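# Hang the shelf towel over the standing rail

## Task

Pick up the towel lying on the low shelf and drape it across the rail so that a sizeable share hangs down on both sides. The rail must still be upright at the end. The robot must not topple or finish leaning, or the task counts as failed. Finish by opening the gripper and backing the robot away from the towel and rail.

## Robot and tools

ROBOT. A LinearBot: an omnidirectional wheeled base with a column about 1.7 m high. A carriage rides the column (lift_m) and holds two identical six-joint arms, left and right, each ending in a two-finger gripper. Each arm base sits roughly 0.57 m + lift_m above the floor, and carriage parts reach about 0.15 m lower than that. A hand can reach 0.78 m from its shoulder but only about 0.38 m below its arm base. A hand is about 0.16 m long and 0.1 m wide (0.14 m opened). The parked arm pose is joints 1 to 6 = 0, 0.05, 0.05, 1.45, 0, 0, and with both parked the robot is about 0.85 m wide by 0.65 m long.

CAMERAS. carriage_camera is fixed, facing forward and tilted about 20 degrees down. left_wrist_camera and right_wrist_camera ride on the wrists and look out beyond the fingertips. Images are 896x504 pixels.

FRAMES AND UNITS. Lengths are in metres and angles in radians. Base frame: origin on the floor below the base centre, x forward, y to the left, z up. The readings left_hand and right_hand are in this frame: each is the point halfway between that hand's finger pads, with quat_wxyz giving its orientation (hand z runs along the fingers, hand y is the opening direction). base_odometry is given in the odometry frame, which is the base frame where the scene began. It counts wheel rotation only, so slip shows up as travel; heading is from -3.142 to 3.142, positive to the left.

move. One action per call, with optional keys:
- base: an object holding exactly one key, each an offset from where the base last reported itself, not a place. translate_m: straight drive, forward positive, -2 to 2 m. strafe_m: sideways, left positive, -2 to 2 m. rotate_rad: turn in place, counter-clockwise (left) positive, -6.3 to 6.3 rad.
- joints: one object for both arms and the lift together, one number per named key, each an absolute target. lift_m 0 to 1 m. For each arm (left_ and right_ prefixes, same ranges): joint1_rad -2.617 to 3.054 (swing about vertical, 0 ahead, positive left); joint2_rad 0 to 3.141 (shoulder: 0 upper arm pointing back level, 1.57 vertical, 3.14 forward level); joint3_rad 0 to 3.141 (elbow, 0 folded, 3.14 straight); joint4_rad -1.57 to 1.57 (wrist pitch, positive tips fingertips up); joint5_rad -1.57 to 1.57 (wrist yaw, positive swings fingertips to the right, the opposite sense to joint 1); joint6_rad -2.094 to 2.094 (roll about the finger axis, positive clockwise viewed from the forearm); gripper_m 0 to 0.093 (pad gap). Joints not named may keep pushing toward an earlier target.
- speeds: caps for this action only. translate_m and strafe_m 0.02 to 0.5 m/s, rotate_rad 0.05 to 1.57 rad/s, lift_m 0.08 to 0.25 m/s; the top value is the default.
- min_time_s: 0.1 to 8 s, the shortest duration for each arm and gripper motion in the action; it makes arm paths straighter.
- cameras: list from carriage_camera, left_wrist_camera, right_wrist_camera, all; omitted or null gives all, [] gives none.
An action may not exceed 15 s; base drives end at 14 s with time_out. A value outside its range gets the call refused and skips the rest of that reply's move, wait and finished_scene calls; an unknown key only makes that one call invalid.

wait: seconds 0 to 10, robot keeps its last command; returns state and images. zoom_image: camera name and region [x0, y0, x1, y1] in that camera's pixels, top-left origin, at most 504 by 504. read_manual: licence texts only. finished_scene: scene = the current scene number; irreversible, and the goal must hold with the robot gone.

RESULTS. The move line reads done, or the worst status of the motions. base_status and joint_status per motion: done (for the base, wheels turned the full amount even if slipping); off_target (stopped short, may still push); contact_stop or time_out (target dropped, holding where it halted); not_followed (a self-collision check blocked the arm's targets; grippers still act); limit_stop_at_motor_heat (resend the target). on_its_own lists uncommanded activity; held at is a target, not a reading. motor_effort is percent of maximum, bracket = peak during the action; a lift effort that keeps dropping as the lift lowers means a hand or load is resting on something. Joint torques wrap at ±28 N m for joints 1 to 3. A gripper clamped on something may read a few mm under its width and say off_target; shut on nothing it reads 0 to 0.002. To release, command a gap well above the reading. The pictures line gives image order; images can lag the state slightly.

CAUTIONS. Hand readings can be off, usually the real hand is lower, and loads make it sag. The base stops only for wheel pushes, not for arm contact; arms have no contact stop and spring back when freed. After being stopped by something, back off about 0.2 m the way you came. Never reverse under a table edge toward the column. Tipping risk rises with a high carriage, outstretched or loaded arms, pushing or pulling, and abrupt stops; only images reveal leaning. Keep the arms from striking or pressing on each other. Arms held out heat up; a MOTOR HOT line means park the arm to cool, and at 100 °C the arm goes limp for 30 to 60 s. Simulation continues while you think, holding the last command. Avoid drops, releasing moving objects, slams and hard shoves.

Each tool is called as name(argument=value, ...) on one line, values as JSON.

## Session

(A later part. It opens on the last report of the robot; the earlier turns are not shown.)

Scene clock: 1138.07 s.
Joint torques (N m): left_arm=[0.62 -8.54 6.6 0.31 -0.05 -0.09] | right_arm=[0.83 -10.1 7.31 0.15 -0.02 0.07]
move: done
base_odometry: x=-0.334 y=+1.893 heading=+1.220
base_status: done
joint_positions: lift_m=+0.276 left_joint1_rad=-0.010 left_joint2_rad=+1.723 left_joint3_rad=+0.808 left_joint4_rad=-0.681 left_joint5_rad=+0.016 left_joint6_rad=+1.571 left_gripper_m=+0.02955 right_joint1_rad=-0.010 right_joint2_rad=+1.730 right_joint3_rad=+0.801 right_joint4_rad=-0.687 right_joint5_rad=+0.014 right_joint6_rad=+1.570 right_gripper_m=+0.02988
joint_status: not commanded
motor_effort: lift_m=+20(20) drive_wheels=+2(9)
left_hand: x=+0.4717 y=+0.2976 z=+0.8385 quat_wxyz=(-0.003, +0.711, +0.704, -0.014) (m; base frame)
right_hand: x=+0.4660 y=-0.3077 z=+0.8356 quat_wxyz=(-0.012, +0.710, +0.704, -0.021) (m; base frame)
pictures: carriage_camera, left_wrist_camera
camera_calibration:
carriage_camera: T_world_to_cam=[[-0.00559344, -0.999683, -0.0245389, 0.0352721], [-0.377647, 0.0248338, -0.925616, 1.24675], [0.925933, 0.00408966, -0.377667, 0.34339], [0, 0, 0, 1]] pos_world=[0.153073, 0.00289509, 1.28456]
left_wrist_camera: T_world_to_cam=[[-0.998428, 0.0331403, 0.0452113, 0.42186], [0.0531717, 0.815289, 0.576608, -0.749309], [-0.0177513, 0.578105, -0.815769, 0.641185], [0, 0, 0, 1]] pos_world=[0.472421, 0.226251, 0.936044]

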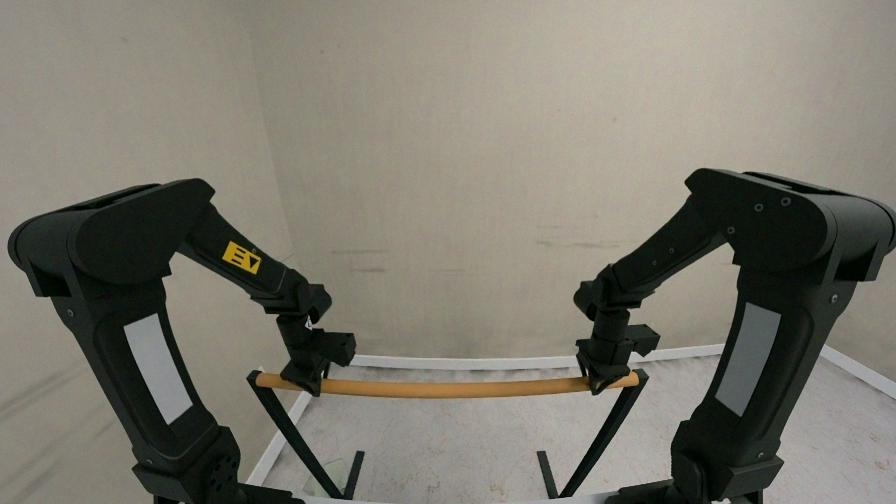

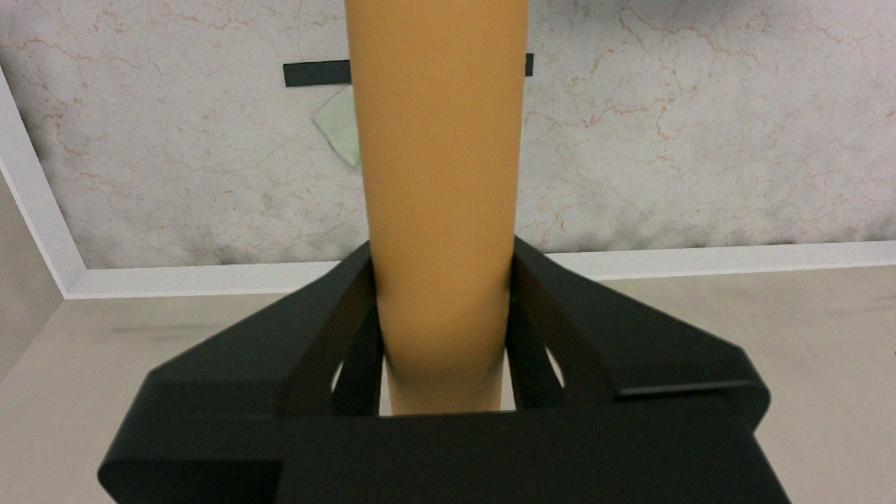

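move(base={"strafe_m": 0.25}, speeds={"strafe_m": 0.06}, cameras=["carriage_camera", "left_wrist_camera"])

Scene clock: 1147.50 s.
Joint torques (N m): left_arm=[0.7 -8.59 6.67 0.35 -0.09 -0.08] | right_arm=[0.79 -10.04 7.43 0.15 -0.09 0.07]
move: done
base_odometry: x=-0.568 y=+1.978 heading=+1.222
base_status: done
joint_positions: lift_m=+0.276 left_joint1_rad=-0.011 left_joint2_rad=+1.723 left_joint3_rad=+0.808 left_joint4_rad=-0.685 left_joint5_rad=+0.020 left_joint6_rad=+1.571 left_gripper_m=+0.02955 right_joint1_rad=-0.011 right_joint2_rad=+1.730 right_joint3_rad=+0.801 right_joint4_rad=-0.682 right_joint5_rad=+0.018 right_joint6_rad=+1.570 right_gripper_m=+0.02988
joint_status: not commanded
motor_effort: lift_m=+19(20) drive_wheels=+7(15)
left_hand: x=+0.4705 y=+0.2967 z=+0.8386 quat_wxyz=(-0.004, +0.711, +0.703, -0.017) (m; base frame)
right_hand: x=+0.4672 y=-0.3086 z=+0.8356 quat_wxyz=(-0.008, +0.710, +0.704, -0.021) (m; base frame)
pictures: carriage_camera, left_wrist_camera
camera_calibration:
carriage_camera: T_world_to_cam=[[-0.00559344, -0.999683, -0.0245389, 0.0352721], [-0.377647, 0.0248338, -0.925616, 1.24675], [0.925933, 0.00408966, -0.377667, 0.34339], [0, 0, 0, 1]] pos_world=[0.153073, 0.00289509, 1.28456]
left_wrist_camera: T_world_to_cam=[[-0.998154, 0.0343573, 0.0500759, 0.41609], [0.0568952, 0.817393, 0.573264, -0.748084], [-0.0212359, 0.575055, -0.817839, 0.646018], [0, 0, 0, 1]] pos_world=[0.471603, 0.225688, 0.936352]

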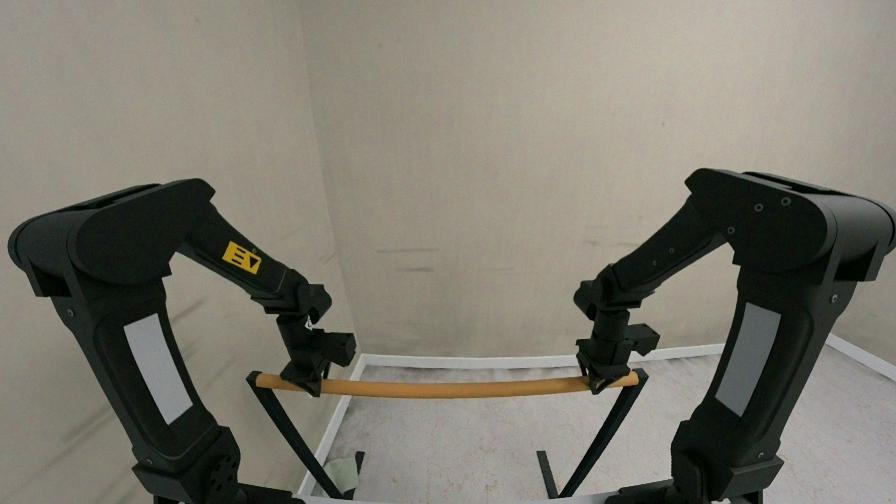

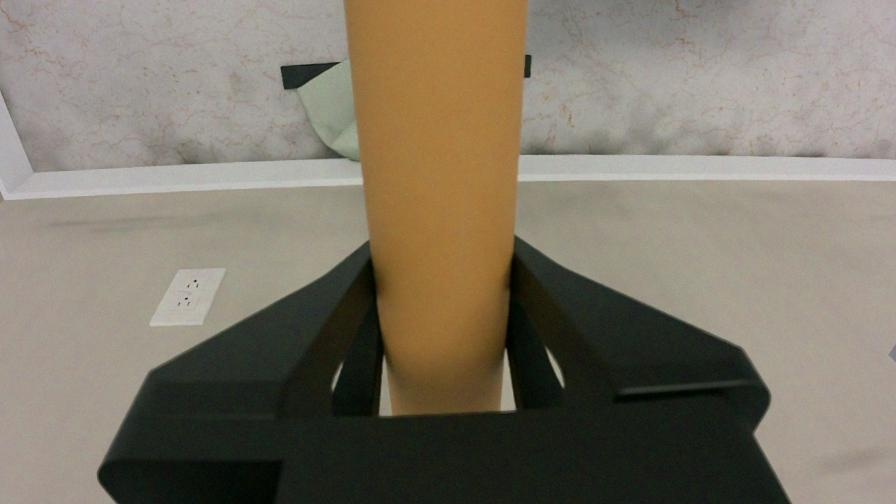

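move(base={"strafe_m": 0.07}, speeds={"strafe_m": 0.04}, cameras=["carriage_camera", "left_wrist_camera"])

zoom_image(camera="left_wrist_camera", region=[240, 20, 580, 220])

zoom_image(camera="carriage_camera", region=[290, 400, 430, 504])

Scene clock: 1153.83 s.
Joint torques (N m): left_arm=[0.8 -8.46 6.64 0.34 -0.07 -0.06] | right_arm=[0.8 -10.06 7.46 0.14 -0.04 0.07]
move: done
base_odometry: x=-0.634 y=+2.002 heading=+1.223
base_status: done
joint_positions: lift_m=+0.276 left_joint1_rad=-0.011 left_joint2_rad=+1.723 left_joint3_rad=+0.808 left_joint4_rad=-0.685 left_joint5_rad=+0.018 left_joint6_rad=+1.571 left_gripper_m=+0.02955 right_joint1_rad=-0.011 right_joint2_rad=+1.730 right_joint3_rad=+0.801 right_joint4_rad=-0.682 right_joint5_rad=+0.017 right_joint6_rad=+1.570 right_gripper_m=+0.02988
joint_status: not commanded
motor_effort: lift_m=+20(20) drive_wheels=+7(15)
left_hand: x=+0.4705 y=+0.2970 z=+0.8386 quat_wxyz=(-0.004, +0.711, +0.703, -0.017) (m; base frame)
right_hand: x=+0.4672 y=-0.3084 z=+0.8356 quat_wxyz=(-0.009, +0.710, +0.704, -0.021) (m; base frame)
pictures: carriage_camera, left_wrist_camera
camera_calibration:
carriage_camera: T_world_to_cam=[[-0.00559344, -0.999683, -0.0245389, 0.0352721], [-0.377647, 0.0248338, -0.925616, 1.24675], [0.925933, 0.00408966, -0.377667, 0.34339], [0, 0, 0, 1]] pos_world=[0.153073, 0.00289509, 1.28456]
left_wrist_camera: T_world_to_cam=[[-0.998154, 0.0343265, 0.050111, 0.416063], [0.0569225, 0.816515, 0.574511, -0.749094], [-0.0211954, 0.576302, -0.816962, 0.644737], [0, 0, 0, 1]] pos_world=[0.471601, 0.225801, 0.936239]

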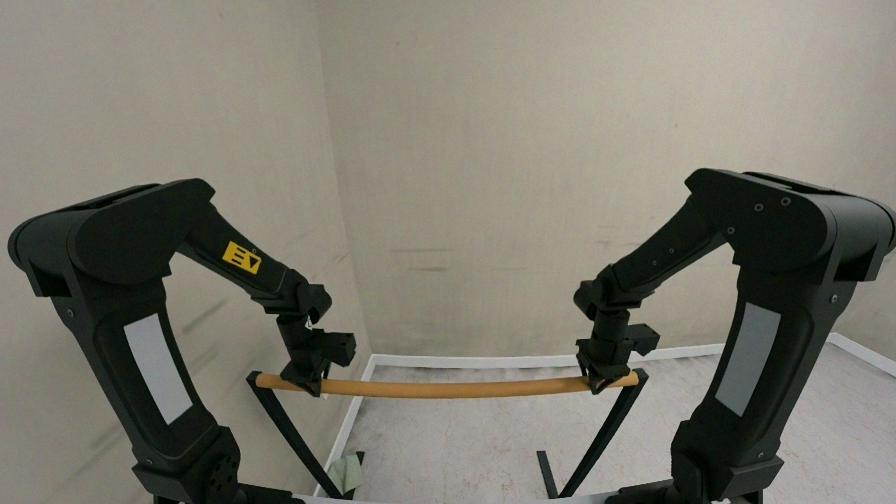

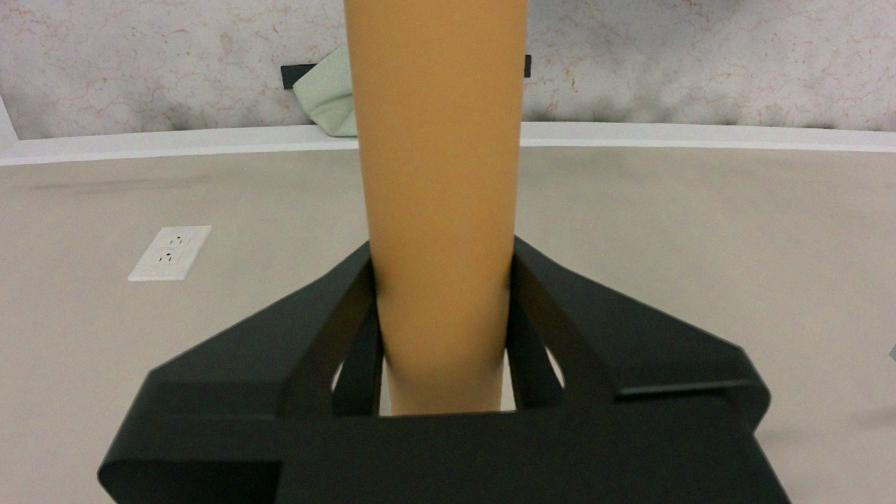

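Scaled by 1.482 from the camera's 896x504 image, which has a finer 1280x720 frame.

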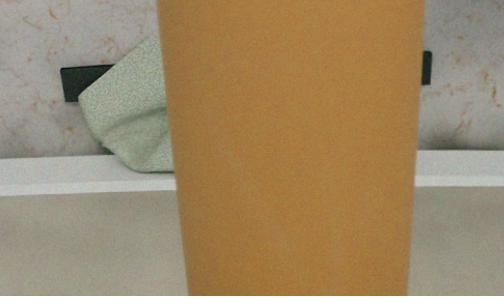

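Scaled by 3.600 from the camera's 896x504 image, which has a finer 1280x720 frame.

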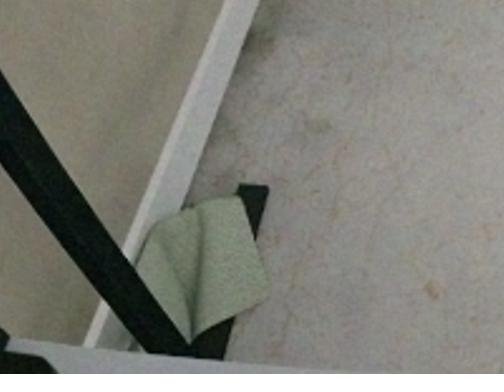

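move(base={"strafe_m": 0.04}, speeds={"strafe_m": 0.03}, cameras=["carriage_camera", "left_wrist_camera"])

zoom_image(camera="left_wrist_camera", region=[240, 20, 580, 220])

zoom_image(camera="carriage_camera", region=[290, 400, 430, 504])

Scene clock: 1159.33 s.
Joint torques (N m): left_arm=[0.77 -8.46 6.63 0.36 -0.08 -0.05] | right_arm=[0.77 -9.91 7.39 0.13 0 0.08]
move: done
base_odometry: x=-0.672 y=+2.016 heading=+1.224
base_status: done
joint_positions: lift_m=+0.276 left_joint1_rad=-0.012 left_joint2_rad=+1.723 left_joint3_rad=+0.808 left_joint4_rad=-0.685 left_joint5_rad=+0.019 left_joint6_rad=+1.571 left_gripper_m=+0.02955 right_joint1_rad=-0.011 right_joint2_rad=+1.730 right_joint3_rad=+0.801 right_joint4_rad=-0.682 right_joint5_rad=+0.018 right_joint6_rad=+1.570 right_gripper_m=+0.02988
joint_status: not commanded
motor_effort: lift_m=+20(20) drive_wheels=+7(14)
left_hand: x=+0.4705 y=+0.2966 z=+0.8386 quat_wxyz=(-0.004, +0.711, +0.703, -0.017) (m; base frame)
right_hand: x=+0.4672 y=-0.3086 z=+0.8356 quat_wxyz=(-0.008, +0.710, +0.704, -0.021) (m; base frame)
pictures: carriage_camera, left_wrist_camera
camera_calibration:
carriage_camera: T_world_to_cam=[[-0.00559344, -0.999683, -0.0245389, 0.0352721], [-0.377647, 0.0248338, -0.925616, 1.24675], [0.925933, 0.00408966, -0.377667, 0.34339], [0, 0, 0, 1]] pos_world=[0.153073, 0.00289509, 1.28456]
left_wrist_camera: T_world_to_cam=[[-0.998127, 0.0351035, 0.0500935, 0.41584], [0.0575321, 0.816911, 0.573887, -0.748714], [-0.0207765, 0.575695, -0.817401, 0.645276], [0, 0, 0, 1]] pos_world=[0.471543, 0.225553, 0.936295]

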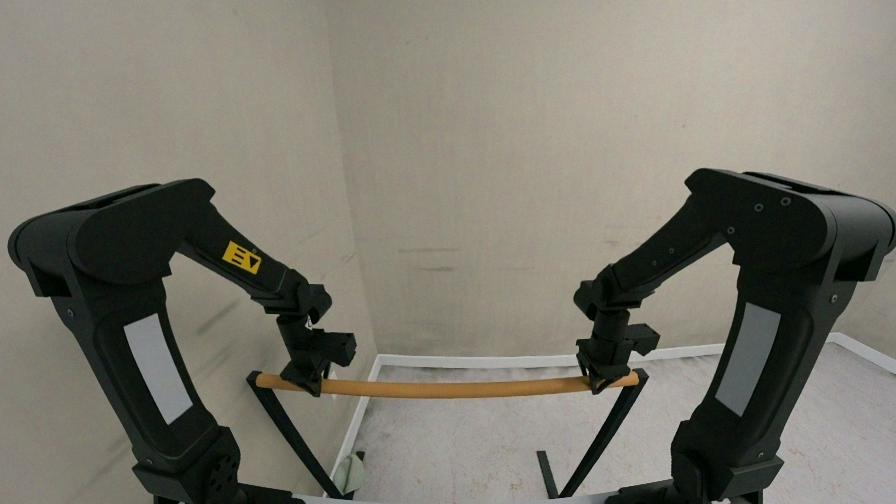

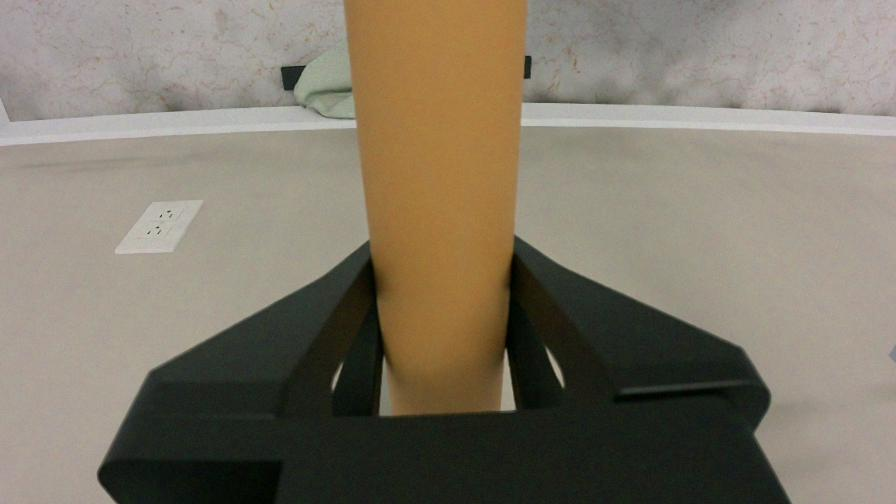

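Scaled by 1.482 from the camera's 896x504 image, which has a finer 1280x720 frame.

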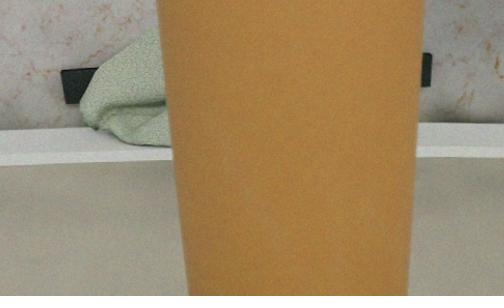

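Scaled by 3.600 from the camera's 896x504 image, which has a finer 1280x720 frame.

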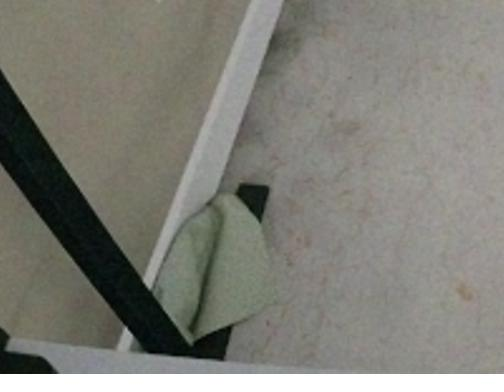

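move(base={"strafe_m": 0.035}, speeds={"strafe_m": 0.03}, cameras=["carriage_camera", "left_wrist_camera"])

zoom_image(camera="left_wrist_camera", region=[240, 20, 580, 220])

zoom_image(camera="carriage_camera", region=[290, 400, 430, 504])

Scene clock: 1166.67 s.
Joint torques (N m): left_arm=[0.83 -8.43 6.58 0.34 -0.13 -0.09] | right_arm=[0.92 -9.95 7.27 0.16 -0.15 0.08]
move: done
base_odometry: x=-0.705 y=+2.027 heading=+1.225
base_status: done
joint_positions: lift_m=+0.276 left_joint1_rad=-0.013 left_joint2_rad=+1.723 left_joint3_rad=+0.808 left_joint4_rad=-0.685 left_joint5_rad=+0.025 left_joint6_rad=+1.571 left_gripper_m=+0.02955 right_joint1_rad=-0.011 right_joint2_rad=+1.730 right_joint3_rad=+0.801 right_joint4_rad=-0.683 right_joint5_rad=+0.025 right_joint6_rad=+1.570 right_gripper_m=+0.02988
joint_status: not commanded
motor_effort: lift_m=+19(20) drive_wheels=+7(14)
left_hand: x=+0.4705 y=+0.2954 z=+0.8386 quat_wxyz=(-0.002, +0.711, +0.703, -0.019) (m; base frame)
right_hand: x=+0.4671 y=-0.3100 z=+0.8356 quat_wxyz=(-0.006, +0.710, +0.703, -0.024) (m; base frame)
pictures: carriage_camera, left_wrist_camera
camera_calibration:
carriage_camera: T_world_to_cam=[[-0.00559344, -0.999683, -0.0245389, 0.0352721], [-0.377647, 0.0248338, -0.925616, 1.24675], [0.925933, 0.00408966, -0.377667, 0.34339], [0, 0, 0, 1]] pos_world=[0.153073, 0.00289509, 1.28456]
left_wrist_camera: T_world_to_cam=[[-0.998122, 0.035988, 0.0495719, 0.416132], [0.0578337, 0.820366, 0.568907, -0.744702], [-0.0201933, 0.570705, -0.820907, 0.650147], [0, 0, 0, 1]] pos_world=[0.471548, 0.22491, 0.936748]

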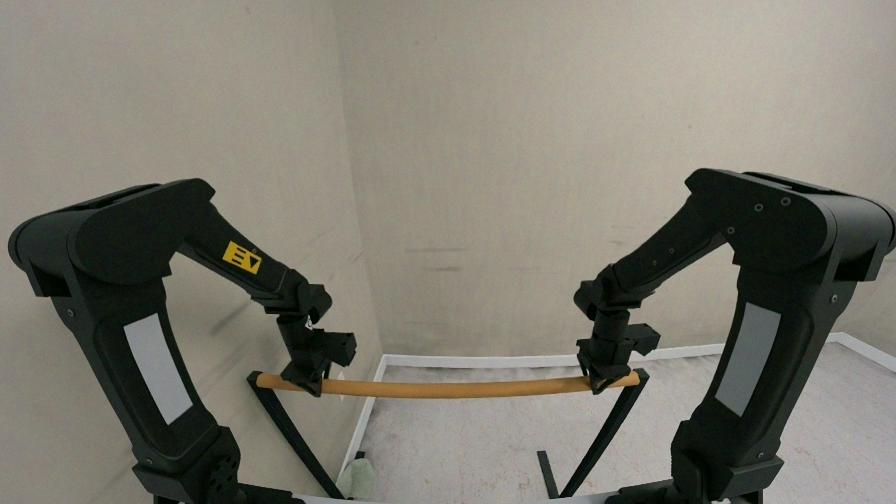

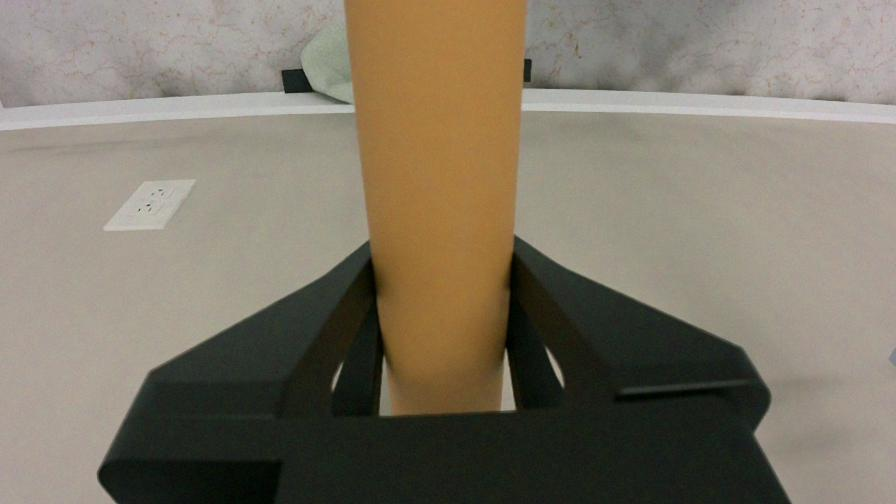

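Scaled by 1.482 from the camera's 896x504 image, which has a finer 1280x720 frame.

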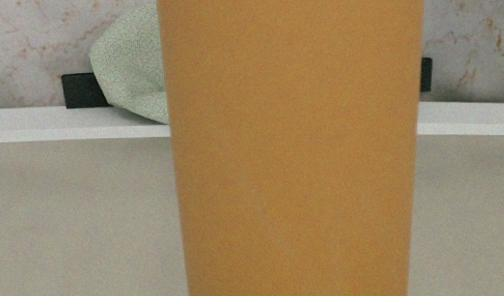

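Scaled by 3.600 from the camera's 896x504 image, which has a finer 1280x720 frame.

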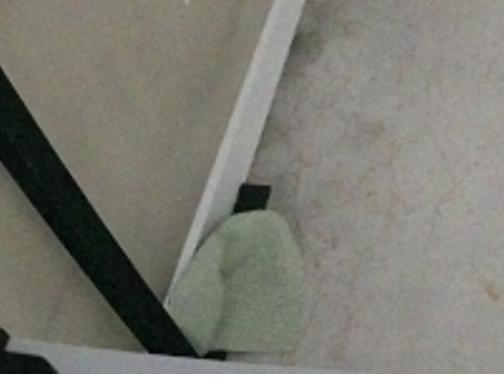

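move(base={"strafe_m": 0.015}, speeds={"strafe_m": 0.03}, cameras=[])

move(joints={"lift_m": 0.32}, speeds={"lift_m": 0.08}, cameras=["carriage_camera", "left_wrist_camera"])

zoom_image(camera="left_wrist_camera", region=[240, 0, 580, 200])

zoom_image(camera="carriage_camera", region=[290, 400, 430, 504])

Scene clock: 1175.00 s.
Joint torques (N m): left_arm=[2.24 -8.49 6.57 0.37 -0.69 0.01] | right_arm=[2.4 -9.98 7.36 0.27 -0.75 0.15]
move: done
base_odometry: x=-0.719 y=+2.033 heading=+1.225
base_status: done
joint_positions: lift_m=+0.276 left_joint1_rad=-0.028 left_joint2_rad=+1.723 left_joint3_rad=+0.808 left_joint4_rad=-0.684 left_joint5_rad=+0.078 left_joint6_rad=+1.563 left_gripper_m=+0.02955 right_joint1_rad=-0.024 right_joint2_rad=+1.730 right_joint3_rad=+0.801 right_joint4_rad=-0.697 right_joint5_rad=+0.082 right_joint6_rad=+1.564 right_gripper_m=+0.02988
joint_status: not commanded
motor_effort: lift_m=+20(20) drive_wheels=+9(15)
left_hand: x=+0.4704 y=+0.2826 z=+0.8390 quat_wxyz=(+0.017, +0.713, +0.700, -0.038) (m; base frame)
right_hand: x=+0.4633 y=-0.3228 z=+0.8362 quat_wxyz=(+0.008, +0.712, +0.701, -0.049) (m; base frame)
pictures: none
No camera images: "cameras" was empty.

Scene clock: 1175.93 s.
Joint torques (N m): left_arm=[0.58 -11.7 9.05 -0.38 -0.29 -0.01] | right_arm=[0.53 -10.89 8.16 -0.11 -0.28 0.12]
move: done
base_odometry: x=-0.719 y=+2.033 heading=+1.226
base_status: not commanded
joint_positions: lift_m=+0.319 left_joint1_rad=-0.010 left_joint2_rad=+1.758 left_joint3_rad=+0.774 left_joint4_rad=-0.619 left_joint5_rad=+0.037 left_joint6_rad=+1.565 left_gripper_m=+0.02955 right_joint1_rad=-0.007 right_joint2_rad=+1.740 right_joint3_rad=+0.791 right_joint4_rad=-0.664 right_joint5_rad=+0.038 right_joint6_rad=+1.567 right_gripper_m=+0.02988
joint_status: all done
motor_effort: lift_m=+30(34) drive_wheels=+8(9)
left_hand: x=+0.4680 y=+0.2941 z=+0.8668 quat_wxyz=(+0.002, +0.708, +0.706, -0.024) (m; base frame)
right_hand: x=+0.4665 y=-0.3112 z=+0.8741 quat_wxyz=(-0.002, +0.708, +0.706, -0.029) (m; base frame)
pictures: carriage_camera, left_wrist_camera
camera_calibration:
carriage_camera: T_world_to_cam=[[-0.00559344, -0.999683, -0.0245389, 0.0363187], [-0.377647, 0.0248338, -0.925616, 1.28623], [0.925933, 0.00408966, -0.377667, 0.359497], [0, 0, 0, 1]] pos_world=[0.153073, 0.00289509, 1.32721]
left_wrist_camera: T_world_to_cam=[[-0.998319, 0.0274616, 0.0510482, 0.413516], [0.0513565, 0.827416, 0.559237, -0.750155], [-0.0268806, 0.560918, -0.827435, 0.68567], [0, 0, 0, 1]] pos_world=[0.469777, 0.22473, 0.965752]

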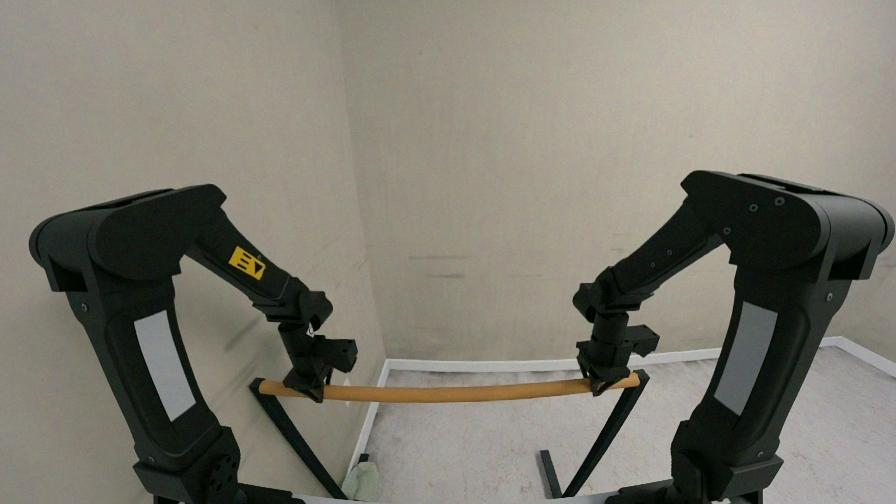

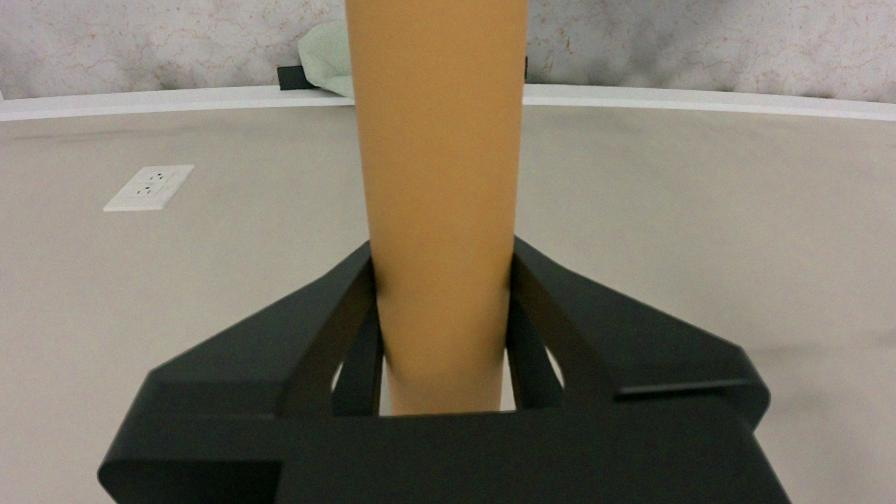

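Scaled by 1.482 from the camera's 896x504 image, which has a finer 1280x720 frame.

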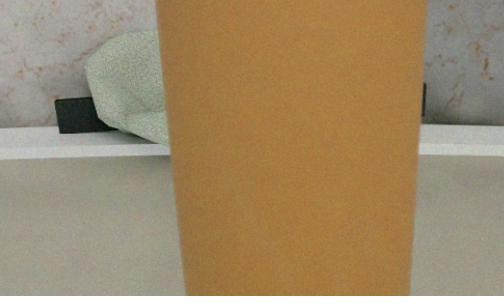

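Scaled by 3.600 from the camera's 896x504 image, which has a finer 1280x720 frame.

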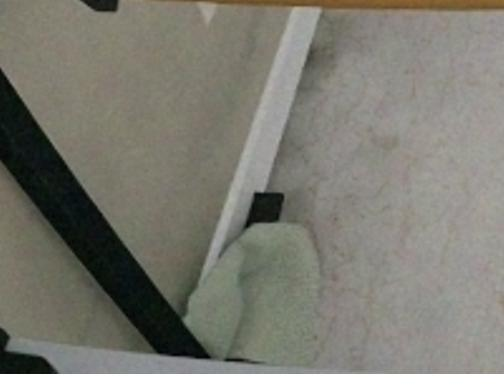

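move(base={"strafe_m": 0.012}, speeds={"strafe_m": 0.03}, cameras=[])

move(joints={"lift_m": 0.40}, speeds={"lift_m": 0.08}, cameras=["carriage_camera", "left_wrist_camera"])

zoom_image(camera="left_wrist_camera", region=[240, 0, 580, 200])

zoom_image(camera="carriage_camera", region=[290, 400, 430, 504])

Scene clock: 1180.17 s.
Joint torques (N m): left_arm=[1.01 -13.05 9.31 -0.62 -0.48 -0.03] | right_arm=[0.68 -11.06 8.03 0.06 -0.48 0.05]
move: done
base_odometry: x=-0.730 y=+2.037 heading=+1.226
base_status: done
joint_positions: lift_m=+0.319 left_joint1_rad=-0.015 left_joint2_rad=+1.771 left_joint3_rad=+0.772 left_joint4_rad=-0.599 left_joint5_rad=+0.056 left_joint6_rad=+1.566 left_gripper_m=+0.02955 right_joint1_rad=-0.009 right_joint2_rad=+1.740 right_joint3_rad=+0.791 right_joint4_rad=-0.674 right_joint5_rad=+0.061 right_joint6_rad=+1.571 right_gripper_m=+0.02988
joint_status: not commanded
motor_effort: lift_m=+31(31) drive_wheels=+7(14)
left_hand: x=+0.4695 y=+0.2896 z=+0.8632 quat_wxyz=(+0.010, +0.710, +0.704, -0.029) (m; base frame)
right_hand: x=+0.4641 y=-0.3156 z=+0.8744 quat_wxyz=(+0.003, +0.709, +0.704, -0.040) (m; base frame)
pictures: none
No camera images: "cameras" was empty.

Scene clock: 1181.67 s.
Joint torques (N m): left_arm=[0.35 -13.38 9.24 -0.53 -0.22 -0.03] | right_arm=[0.24 -11.9 8.4 -0.2 -0.23 0.05]
move: done
base_odometry: x=-0.730 y=+2.037 heading=+1.227
base_status: not commanded
joint_positions: lift_m=+0.399 left_joint1_rad=-0.008 left_joint2_rad=+1.776 left_joint3_rad=+0.769 left_joint4_rad=-0.606 left_joint5_rad=+0.032 left_joint6_rad=+1.566 left_gripper_m=+0.02955 right_joint1_rad=-0.005 right_joint2_rad=+1.750 right_joint3_rad=+0.787 right_joint4_rad=-0.652 right_joint5_rad=+0.035 right_joint6_rad=+1.571 right_gripper_m=+0.02988
joint_status: all done
motor_effort: lift_m=+30(37) drive_wheels=+7(7)
left_hand: x=+0.4660 y=+0.2956 z=+0.9417 quat_wxyz=(-0.004, +0.708, +0.706, -0.026) (m; base frame)
right_hand: x=+0.4663 y=-0.3102 z=+0.9510 quat_wxyz=(-0.003, +0.708, +0.705, -0.028) (m; base frame)
pictures: carriage_camera, left_wrist_camera
camera_calibration:
carriage_camera: T_world_to_cam=[[-0.00559344, -0.999683, -0.0245389, 0.038282], [-0.377647, 0.0248338, -0.925616, 1.36028], [0.925933, 0.00408966, -0.377667, 0.389715], [0, 0, 0, 1]] pos_world=[0.153073, 0.00289509, 1.40722]
left_wrist_camera: T_world_to_cam=[[-0.997747, 0.0262161, 0.0617467, 0.397709], [0.0564973, 0.824666, 0.562792, -0.798123], [-0.0361662, 0.565012, -0.824289, 0.746873], [0, 0, 0, 1]] pos_world=[0.468917, 0.225765, 1.04026]

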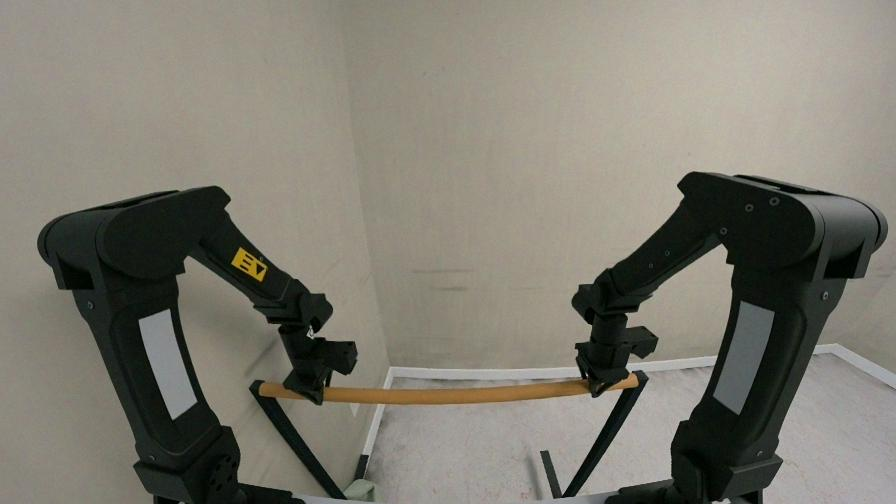

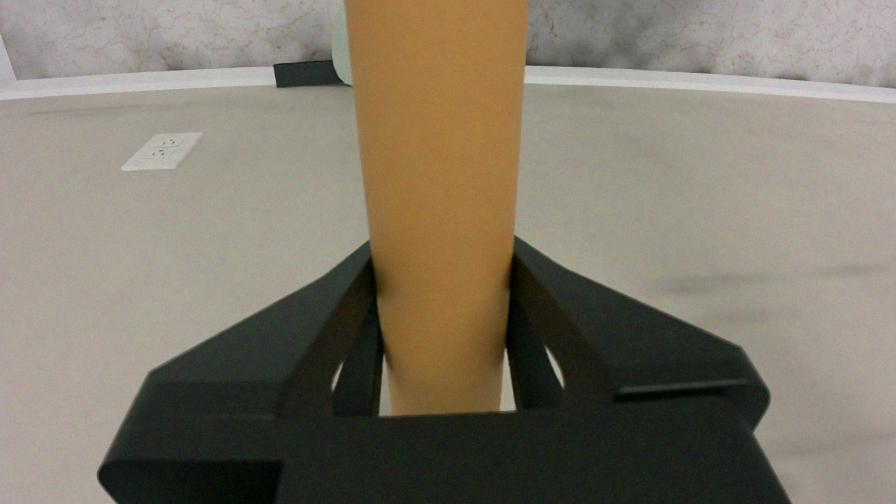

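Scaled by 1.482 from the camera's 896x504 image, which has a finer 1280x720 frame.

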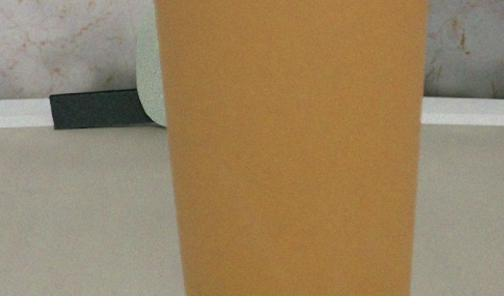

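Scaled by 3.600 from the camera's 896x504 image, which has a finer 1280x720 frame.

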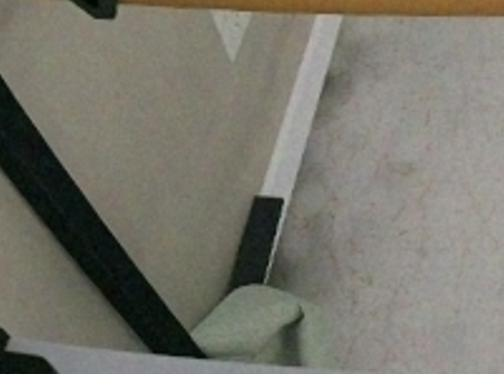

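move(joints={"lift_m": 0.48}, speeds={"lift_m": 0.08}, cameras=["carriage_camera", "left_wrist_camera"])

zoom_image(camera="left_wrist_camera", region=[240, 0, 580, 200])

zoom_image(camera="carriage_camera", region=[290, 400, 430, 504])

Scene clock: 1190.47 s.
Joint torques (N m): left_arm=[0.35 -13.42 9.18 -0.55 -0.19 -0.03] | right_arm=[0.28 -12.34 8.64 -0.19 -0.2 0.08]
move: done
base_odometry: x=-0.730 y=+2.037 heading=+1.227
base_status: not commanded
joint_positions: lift_m=+0.479 left_joint1_rad=-0.008 left_joint2_rad=+1.776 left_joint3_rad=+0.769 left_joint4_rad=-0.605 left_joint5_rad=+0.031 left_joint6_rad=+1.568 left_gripper_m=+0.02955 right_joint1_rad=-0.005 right_joint2_rad=+1.753 right_joint3_rad=+0.783 right_joint4_rad=-0.647 right_joint5_rad=+0.034 right_joint6_rad=+1.571 right_gripper_m=+0.02988
joint_status: all done
motor_effort: lift_m=+30(37) drive_wheels=+7(7)
left_hand: x=+0.4664 y=+0.2958 z=+1.0216 quat_wxyz=(-0.004, +0.708, +0.706, -0.025) (m; base frame)
right_hand: x=+0.4652 y=-0.3100 z=+1.0295 quat_wxyz=(-0.005, +0.708, +0.705, -0.029) (m; base frame)
pictures: carriage_camera, left_wrist_camera
camera_calibration:
carriage_camera: T_world_to_cam=[[-0.00559344, -0.999683, -0.0245389, 0.040245], [-0.377647, 0.0248338, -0.925616, 1.43433], [0.925933, 0.00408966, -0.377667, 0.419925], [0, 0, 0, 1]] pos_world=[0.153073, 0.00289509, 1.48722]
left_wrist_camera: T_world_to_cam=[[-0.997802, 0.0277182, 0.0601975, 0.394305], [0.0569013, 0.823975, 0.563763, -0.844286], [-0.0339747, 0.565948, -0.82374, 0.810837], [0, 0, 0, 1]] pos_world=[0.469027, 0.225849, 1.12016]

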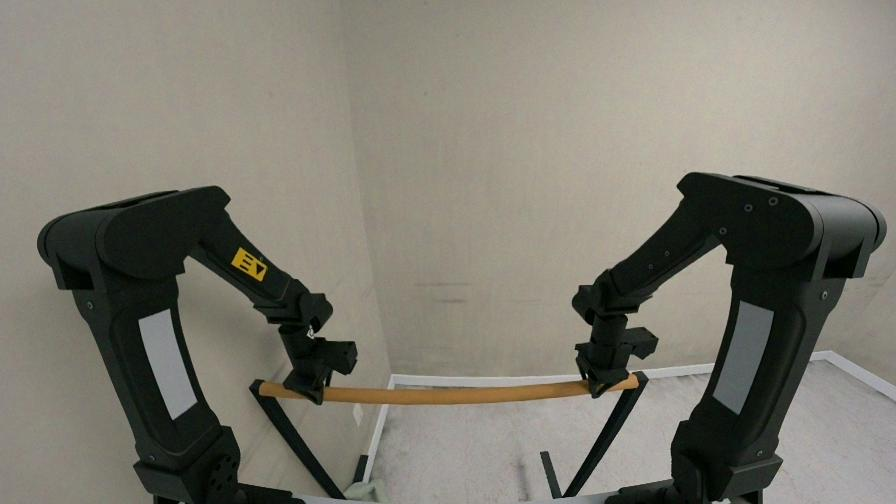

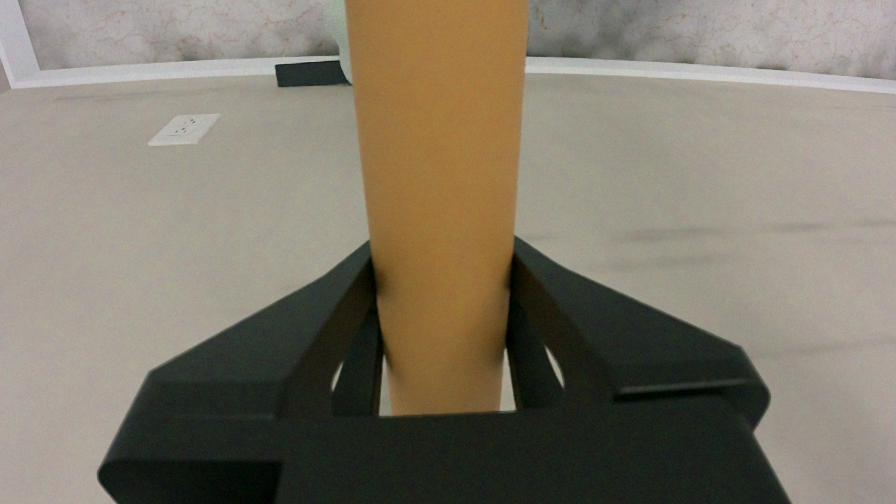

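Scaled by 1.482 from the camera's 896x504 image, which has a finer 1280x720 frame.

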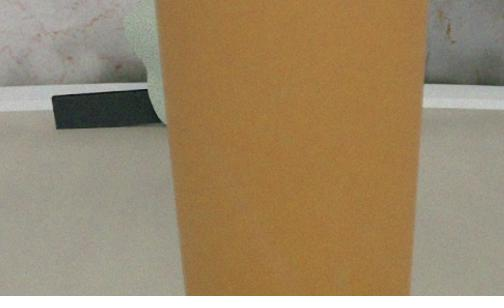

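Scaled by 3.600 from the camera's 896x504 image, which has a finer 1280x720 frame.

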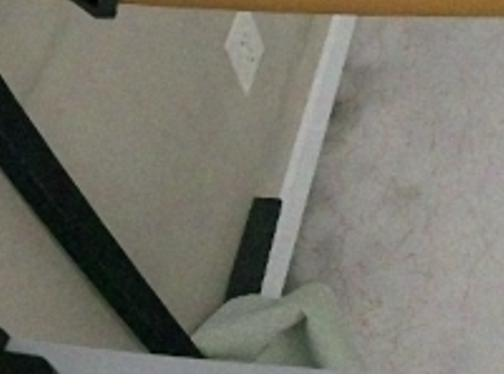

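move(base={"strafe_m": -0.02}, speeds={"strafe_m": 0.02}, cameras=["carriage_camera", "left_wrist_camera"])

zoom_image(camera="left_wrist_camera", region=[240, 0, 580, 200])

zoom_image(camera="carriage_camera", region=[290, 400, 430, 504])

Scene clock: 1220.43 s.
Joint torques (N m): left_arm=[0.25 -13.38 9.35 -0.53 -0.16 -0.07] | right_arm=[-0.12 -12.55 8.76 -0.27 -0.16 0.05]
move: done
base_odometry: x=-0.711 y=+2.030 heading=+1.227
base_status: done
joint_positions: lift_m=+0.479 left_joint1_rad=-0.005 left_joint2_rad=+1.776 left_joint3_rad=+0.769 left_joint4_rad=-0.606 left_joint5_rad=+0.028 left_joint6_rad=+1.569 left_gripper_m=+0.02955 right_joint1_rad=-0.003 right_joint2_rad=+1.753 right_joint3_rad=+0.783 right_joint4_rad=-0.644 right_joint5_rad=+0.030 right_joint6_rad=+1.572 right_gripper_m=+0.02988
joint_status: not commanded
motor_effort: lift_m=+30(31) drive_wheels=+3(11)
left_hand: x=+0.4660 y=+0.2968 z=+1.0216 quat_wxyz=(-0.005, +0.708, +0.706, -0.025) (m; base frame)
right_hand: x=+0.4660 y=-0.3088 z=+1.0294 quat_wxyz=(-0.005, +0.708, +0.706, -0.026) (m; base frame)
pictures: carriage_camera, left_wrist_camera
camera_calibration:
carriage_camera: T_world_to_cam=[[-0.00559344, -0.999683, -0.0245389, 0.040245], [-0.377647, 0.0248338, -0.925616, 1.43433], [0.925933, 0.00408966, -0.377667, 0.419925], [0, 0, 0, 1]] pos_world=[0.153073, 0.00289509, 1.48722]
left_wrist_camera: T_world_to_cam=[[-0.99773, 0.0269049, 0.0617302, 0.392562], [0.0571889, 0.822535, 0.565832, -0.846931], [-0.0355516, 0.568078, -0.822207, 0.808783], [0, 0, 0, 1]] pos_world=[0.46886, 0.226616, 1.11997]

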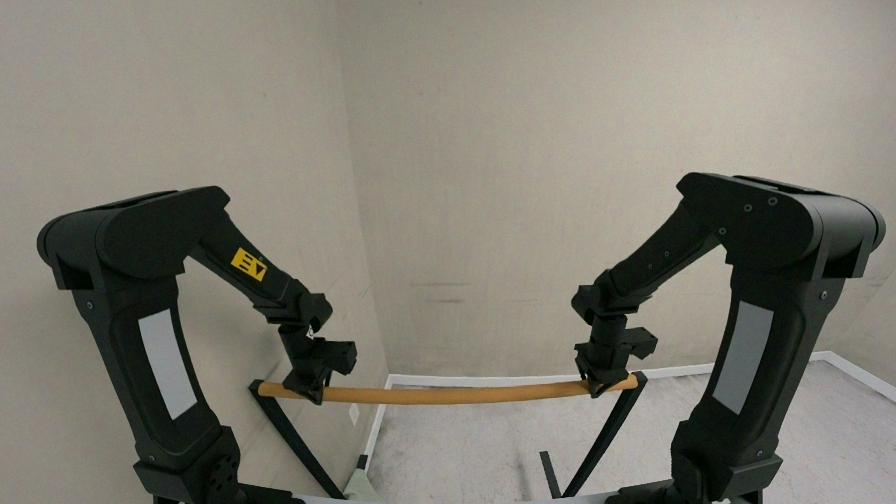

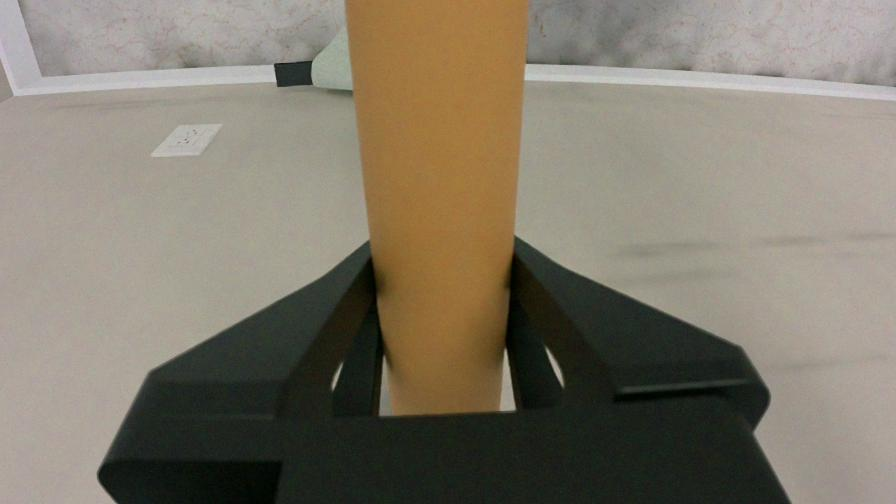

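Scaled by 1.482 from the camera's 896x504 image, which has a finer 1280x720 frame.

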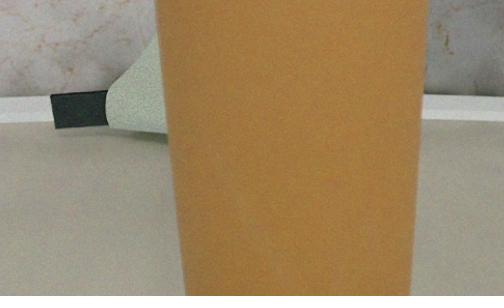

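Scaled by 3.600 from the camera's 896x504 image, which has a finer 1280x720 frame.

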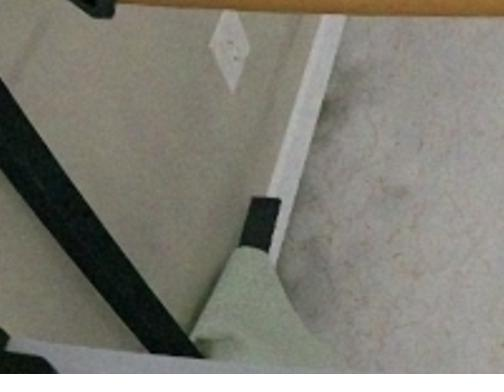

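move()

Scene clock: 1238.20 s.
Joint torques (N m): left_arm=[0.21 -13.37 9.24 -0.55 -0.16 -0.05] | right_arm=[0.02 -12.22 8.77 -0.26 -0.17 0.05]
base_odometry: x=-0.711 y=+2.030 heading=+1.227
base_status: done
joint_positions: lift_m=+0.479 left_joint1_rad=-0.005 left_joint2_rad=+1.776 left_joint3_rad=+0.769 left_joint4_rad=-0.606 left_joint5_rad=+0.028 left_joint6_rad=+1.569 left_gripper_m=+0.02955 right_joint1_rad=-0.003 right_joint2_rad=+1.753 right_joint3_rad=+0.783 right_joint4_rad=-0.644 right_joint5_rad=+0.031 right_joint6_rad=+1.572 right_gripper_m=+0.02988
joint_status: not commanded
motor_effort: lift_m=+30(31) drive_wheels=+3(11)
left_hand: x=+0.4661 y=+0.2968 z=+1.0216 quat_wxyz=(-0.005, +0.708, +0.706, -0.024) (m; base frame)
right_hand: x=+0.4659 y=-0.3089 z=+1.0294 quat_wxyz=(-0.005, +0.708, +0.706, -0.026) (m; base frame)
pictures: carriage_camera, left_wrist_camera, right_wrist_camera
camera_calibration:
carriage_camera: T_world_to_cam=[[-0.00559344, -0.999683, -0.0245389, 0.040245], [-0.377647, 0.0248338, -0.925616, 1.43433], [0.925933, 0.00408966, -0.377667, 0.419925], [0, 0, 0, 1]] pos_world=[0.153073, 0.00289509, 1.48722]
left_wrist_camera: T_world_to_cam=[[-0.997754, 0.026905, 0.0613496, 0.393056], [0.0569731, 0.822536, 0.565852, -0.846854], [-0.035238, 0.568076, -0.822221, 0.808653], [0, 0, 0, 1]] pos_world=[0.468916, 0.226616, 1.11997]
right_wrist_camera: T_world_to_cam=[[-0.999589, 0.0240229, -0.0156612, 0.498643], [0.0114939, 0.835957, 0.548675, -0.299985], [0.0262728, 0.548269, -0.835889, 1.14427], [0, 0, 0, 1]] pos_world=[0.471823, -0.388573, 1.12889]

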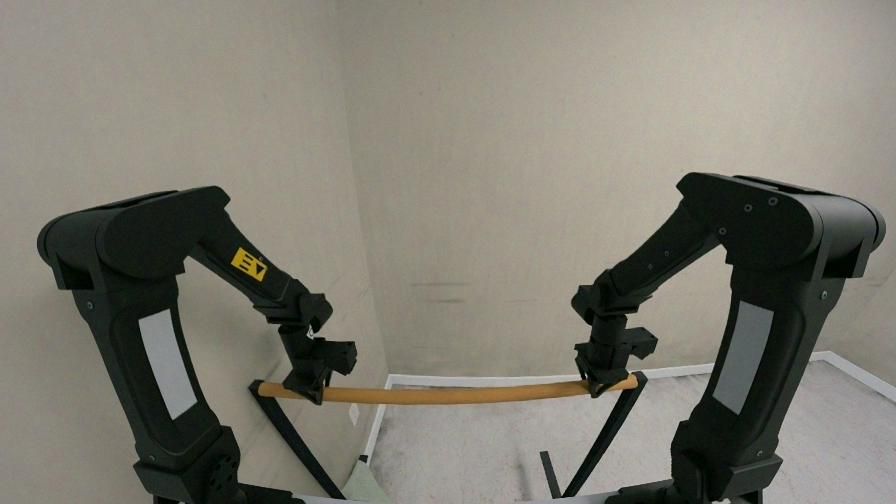

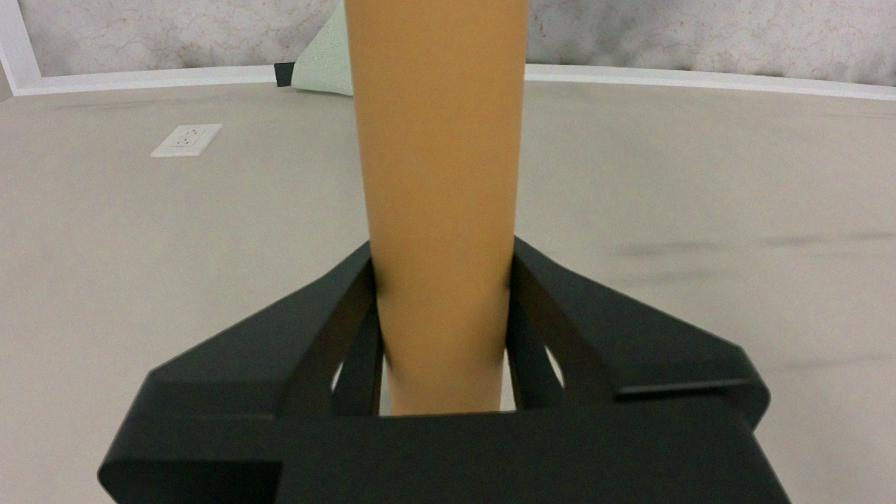

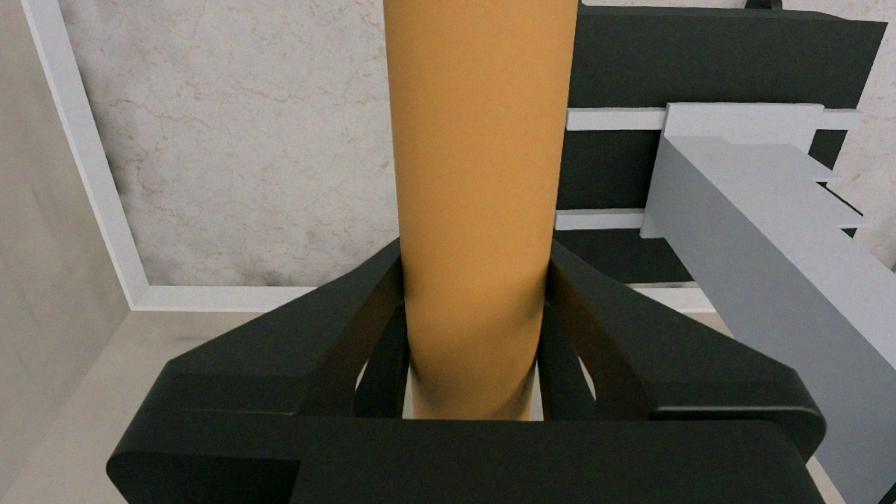

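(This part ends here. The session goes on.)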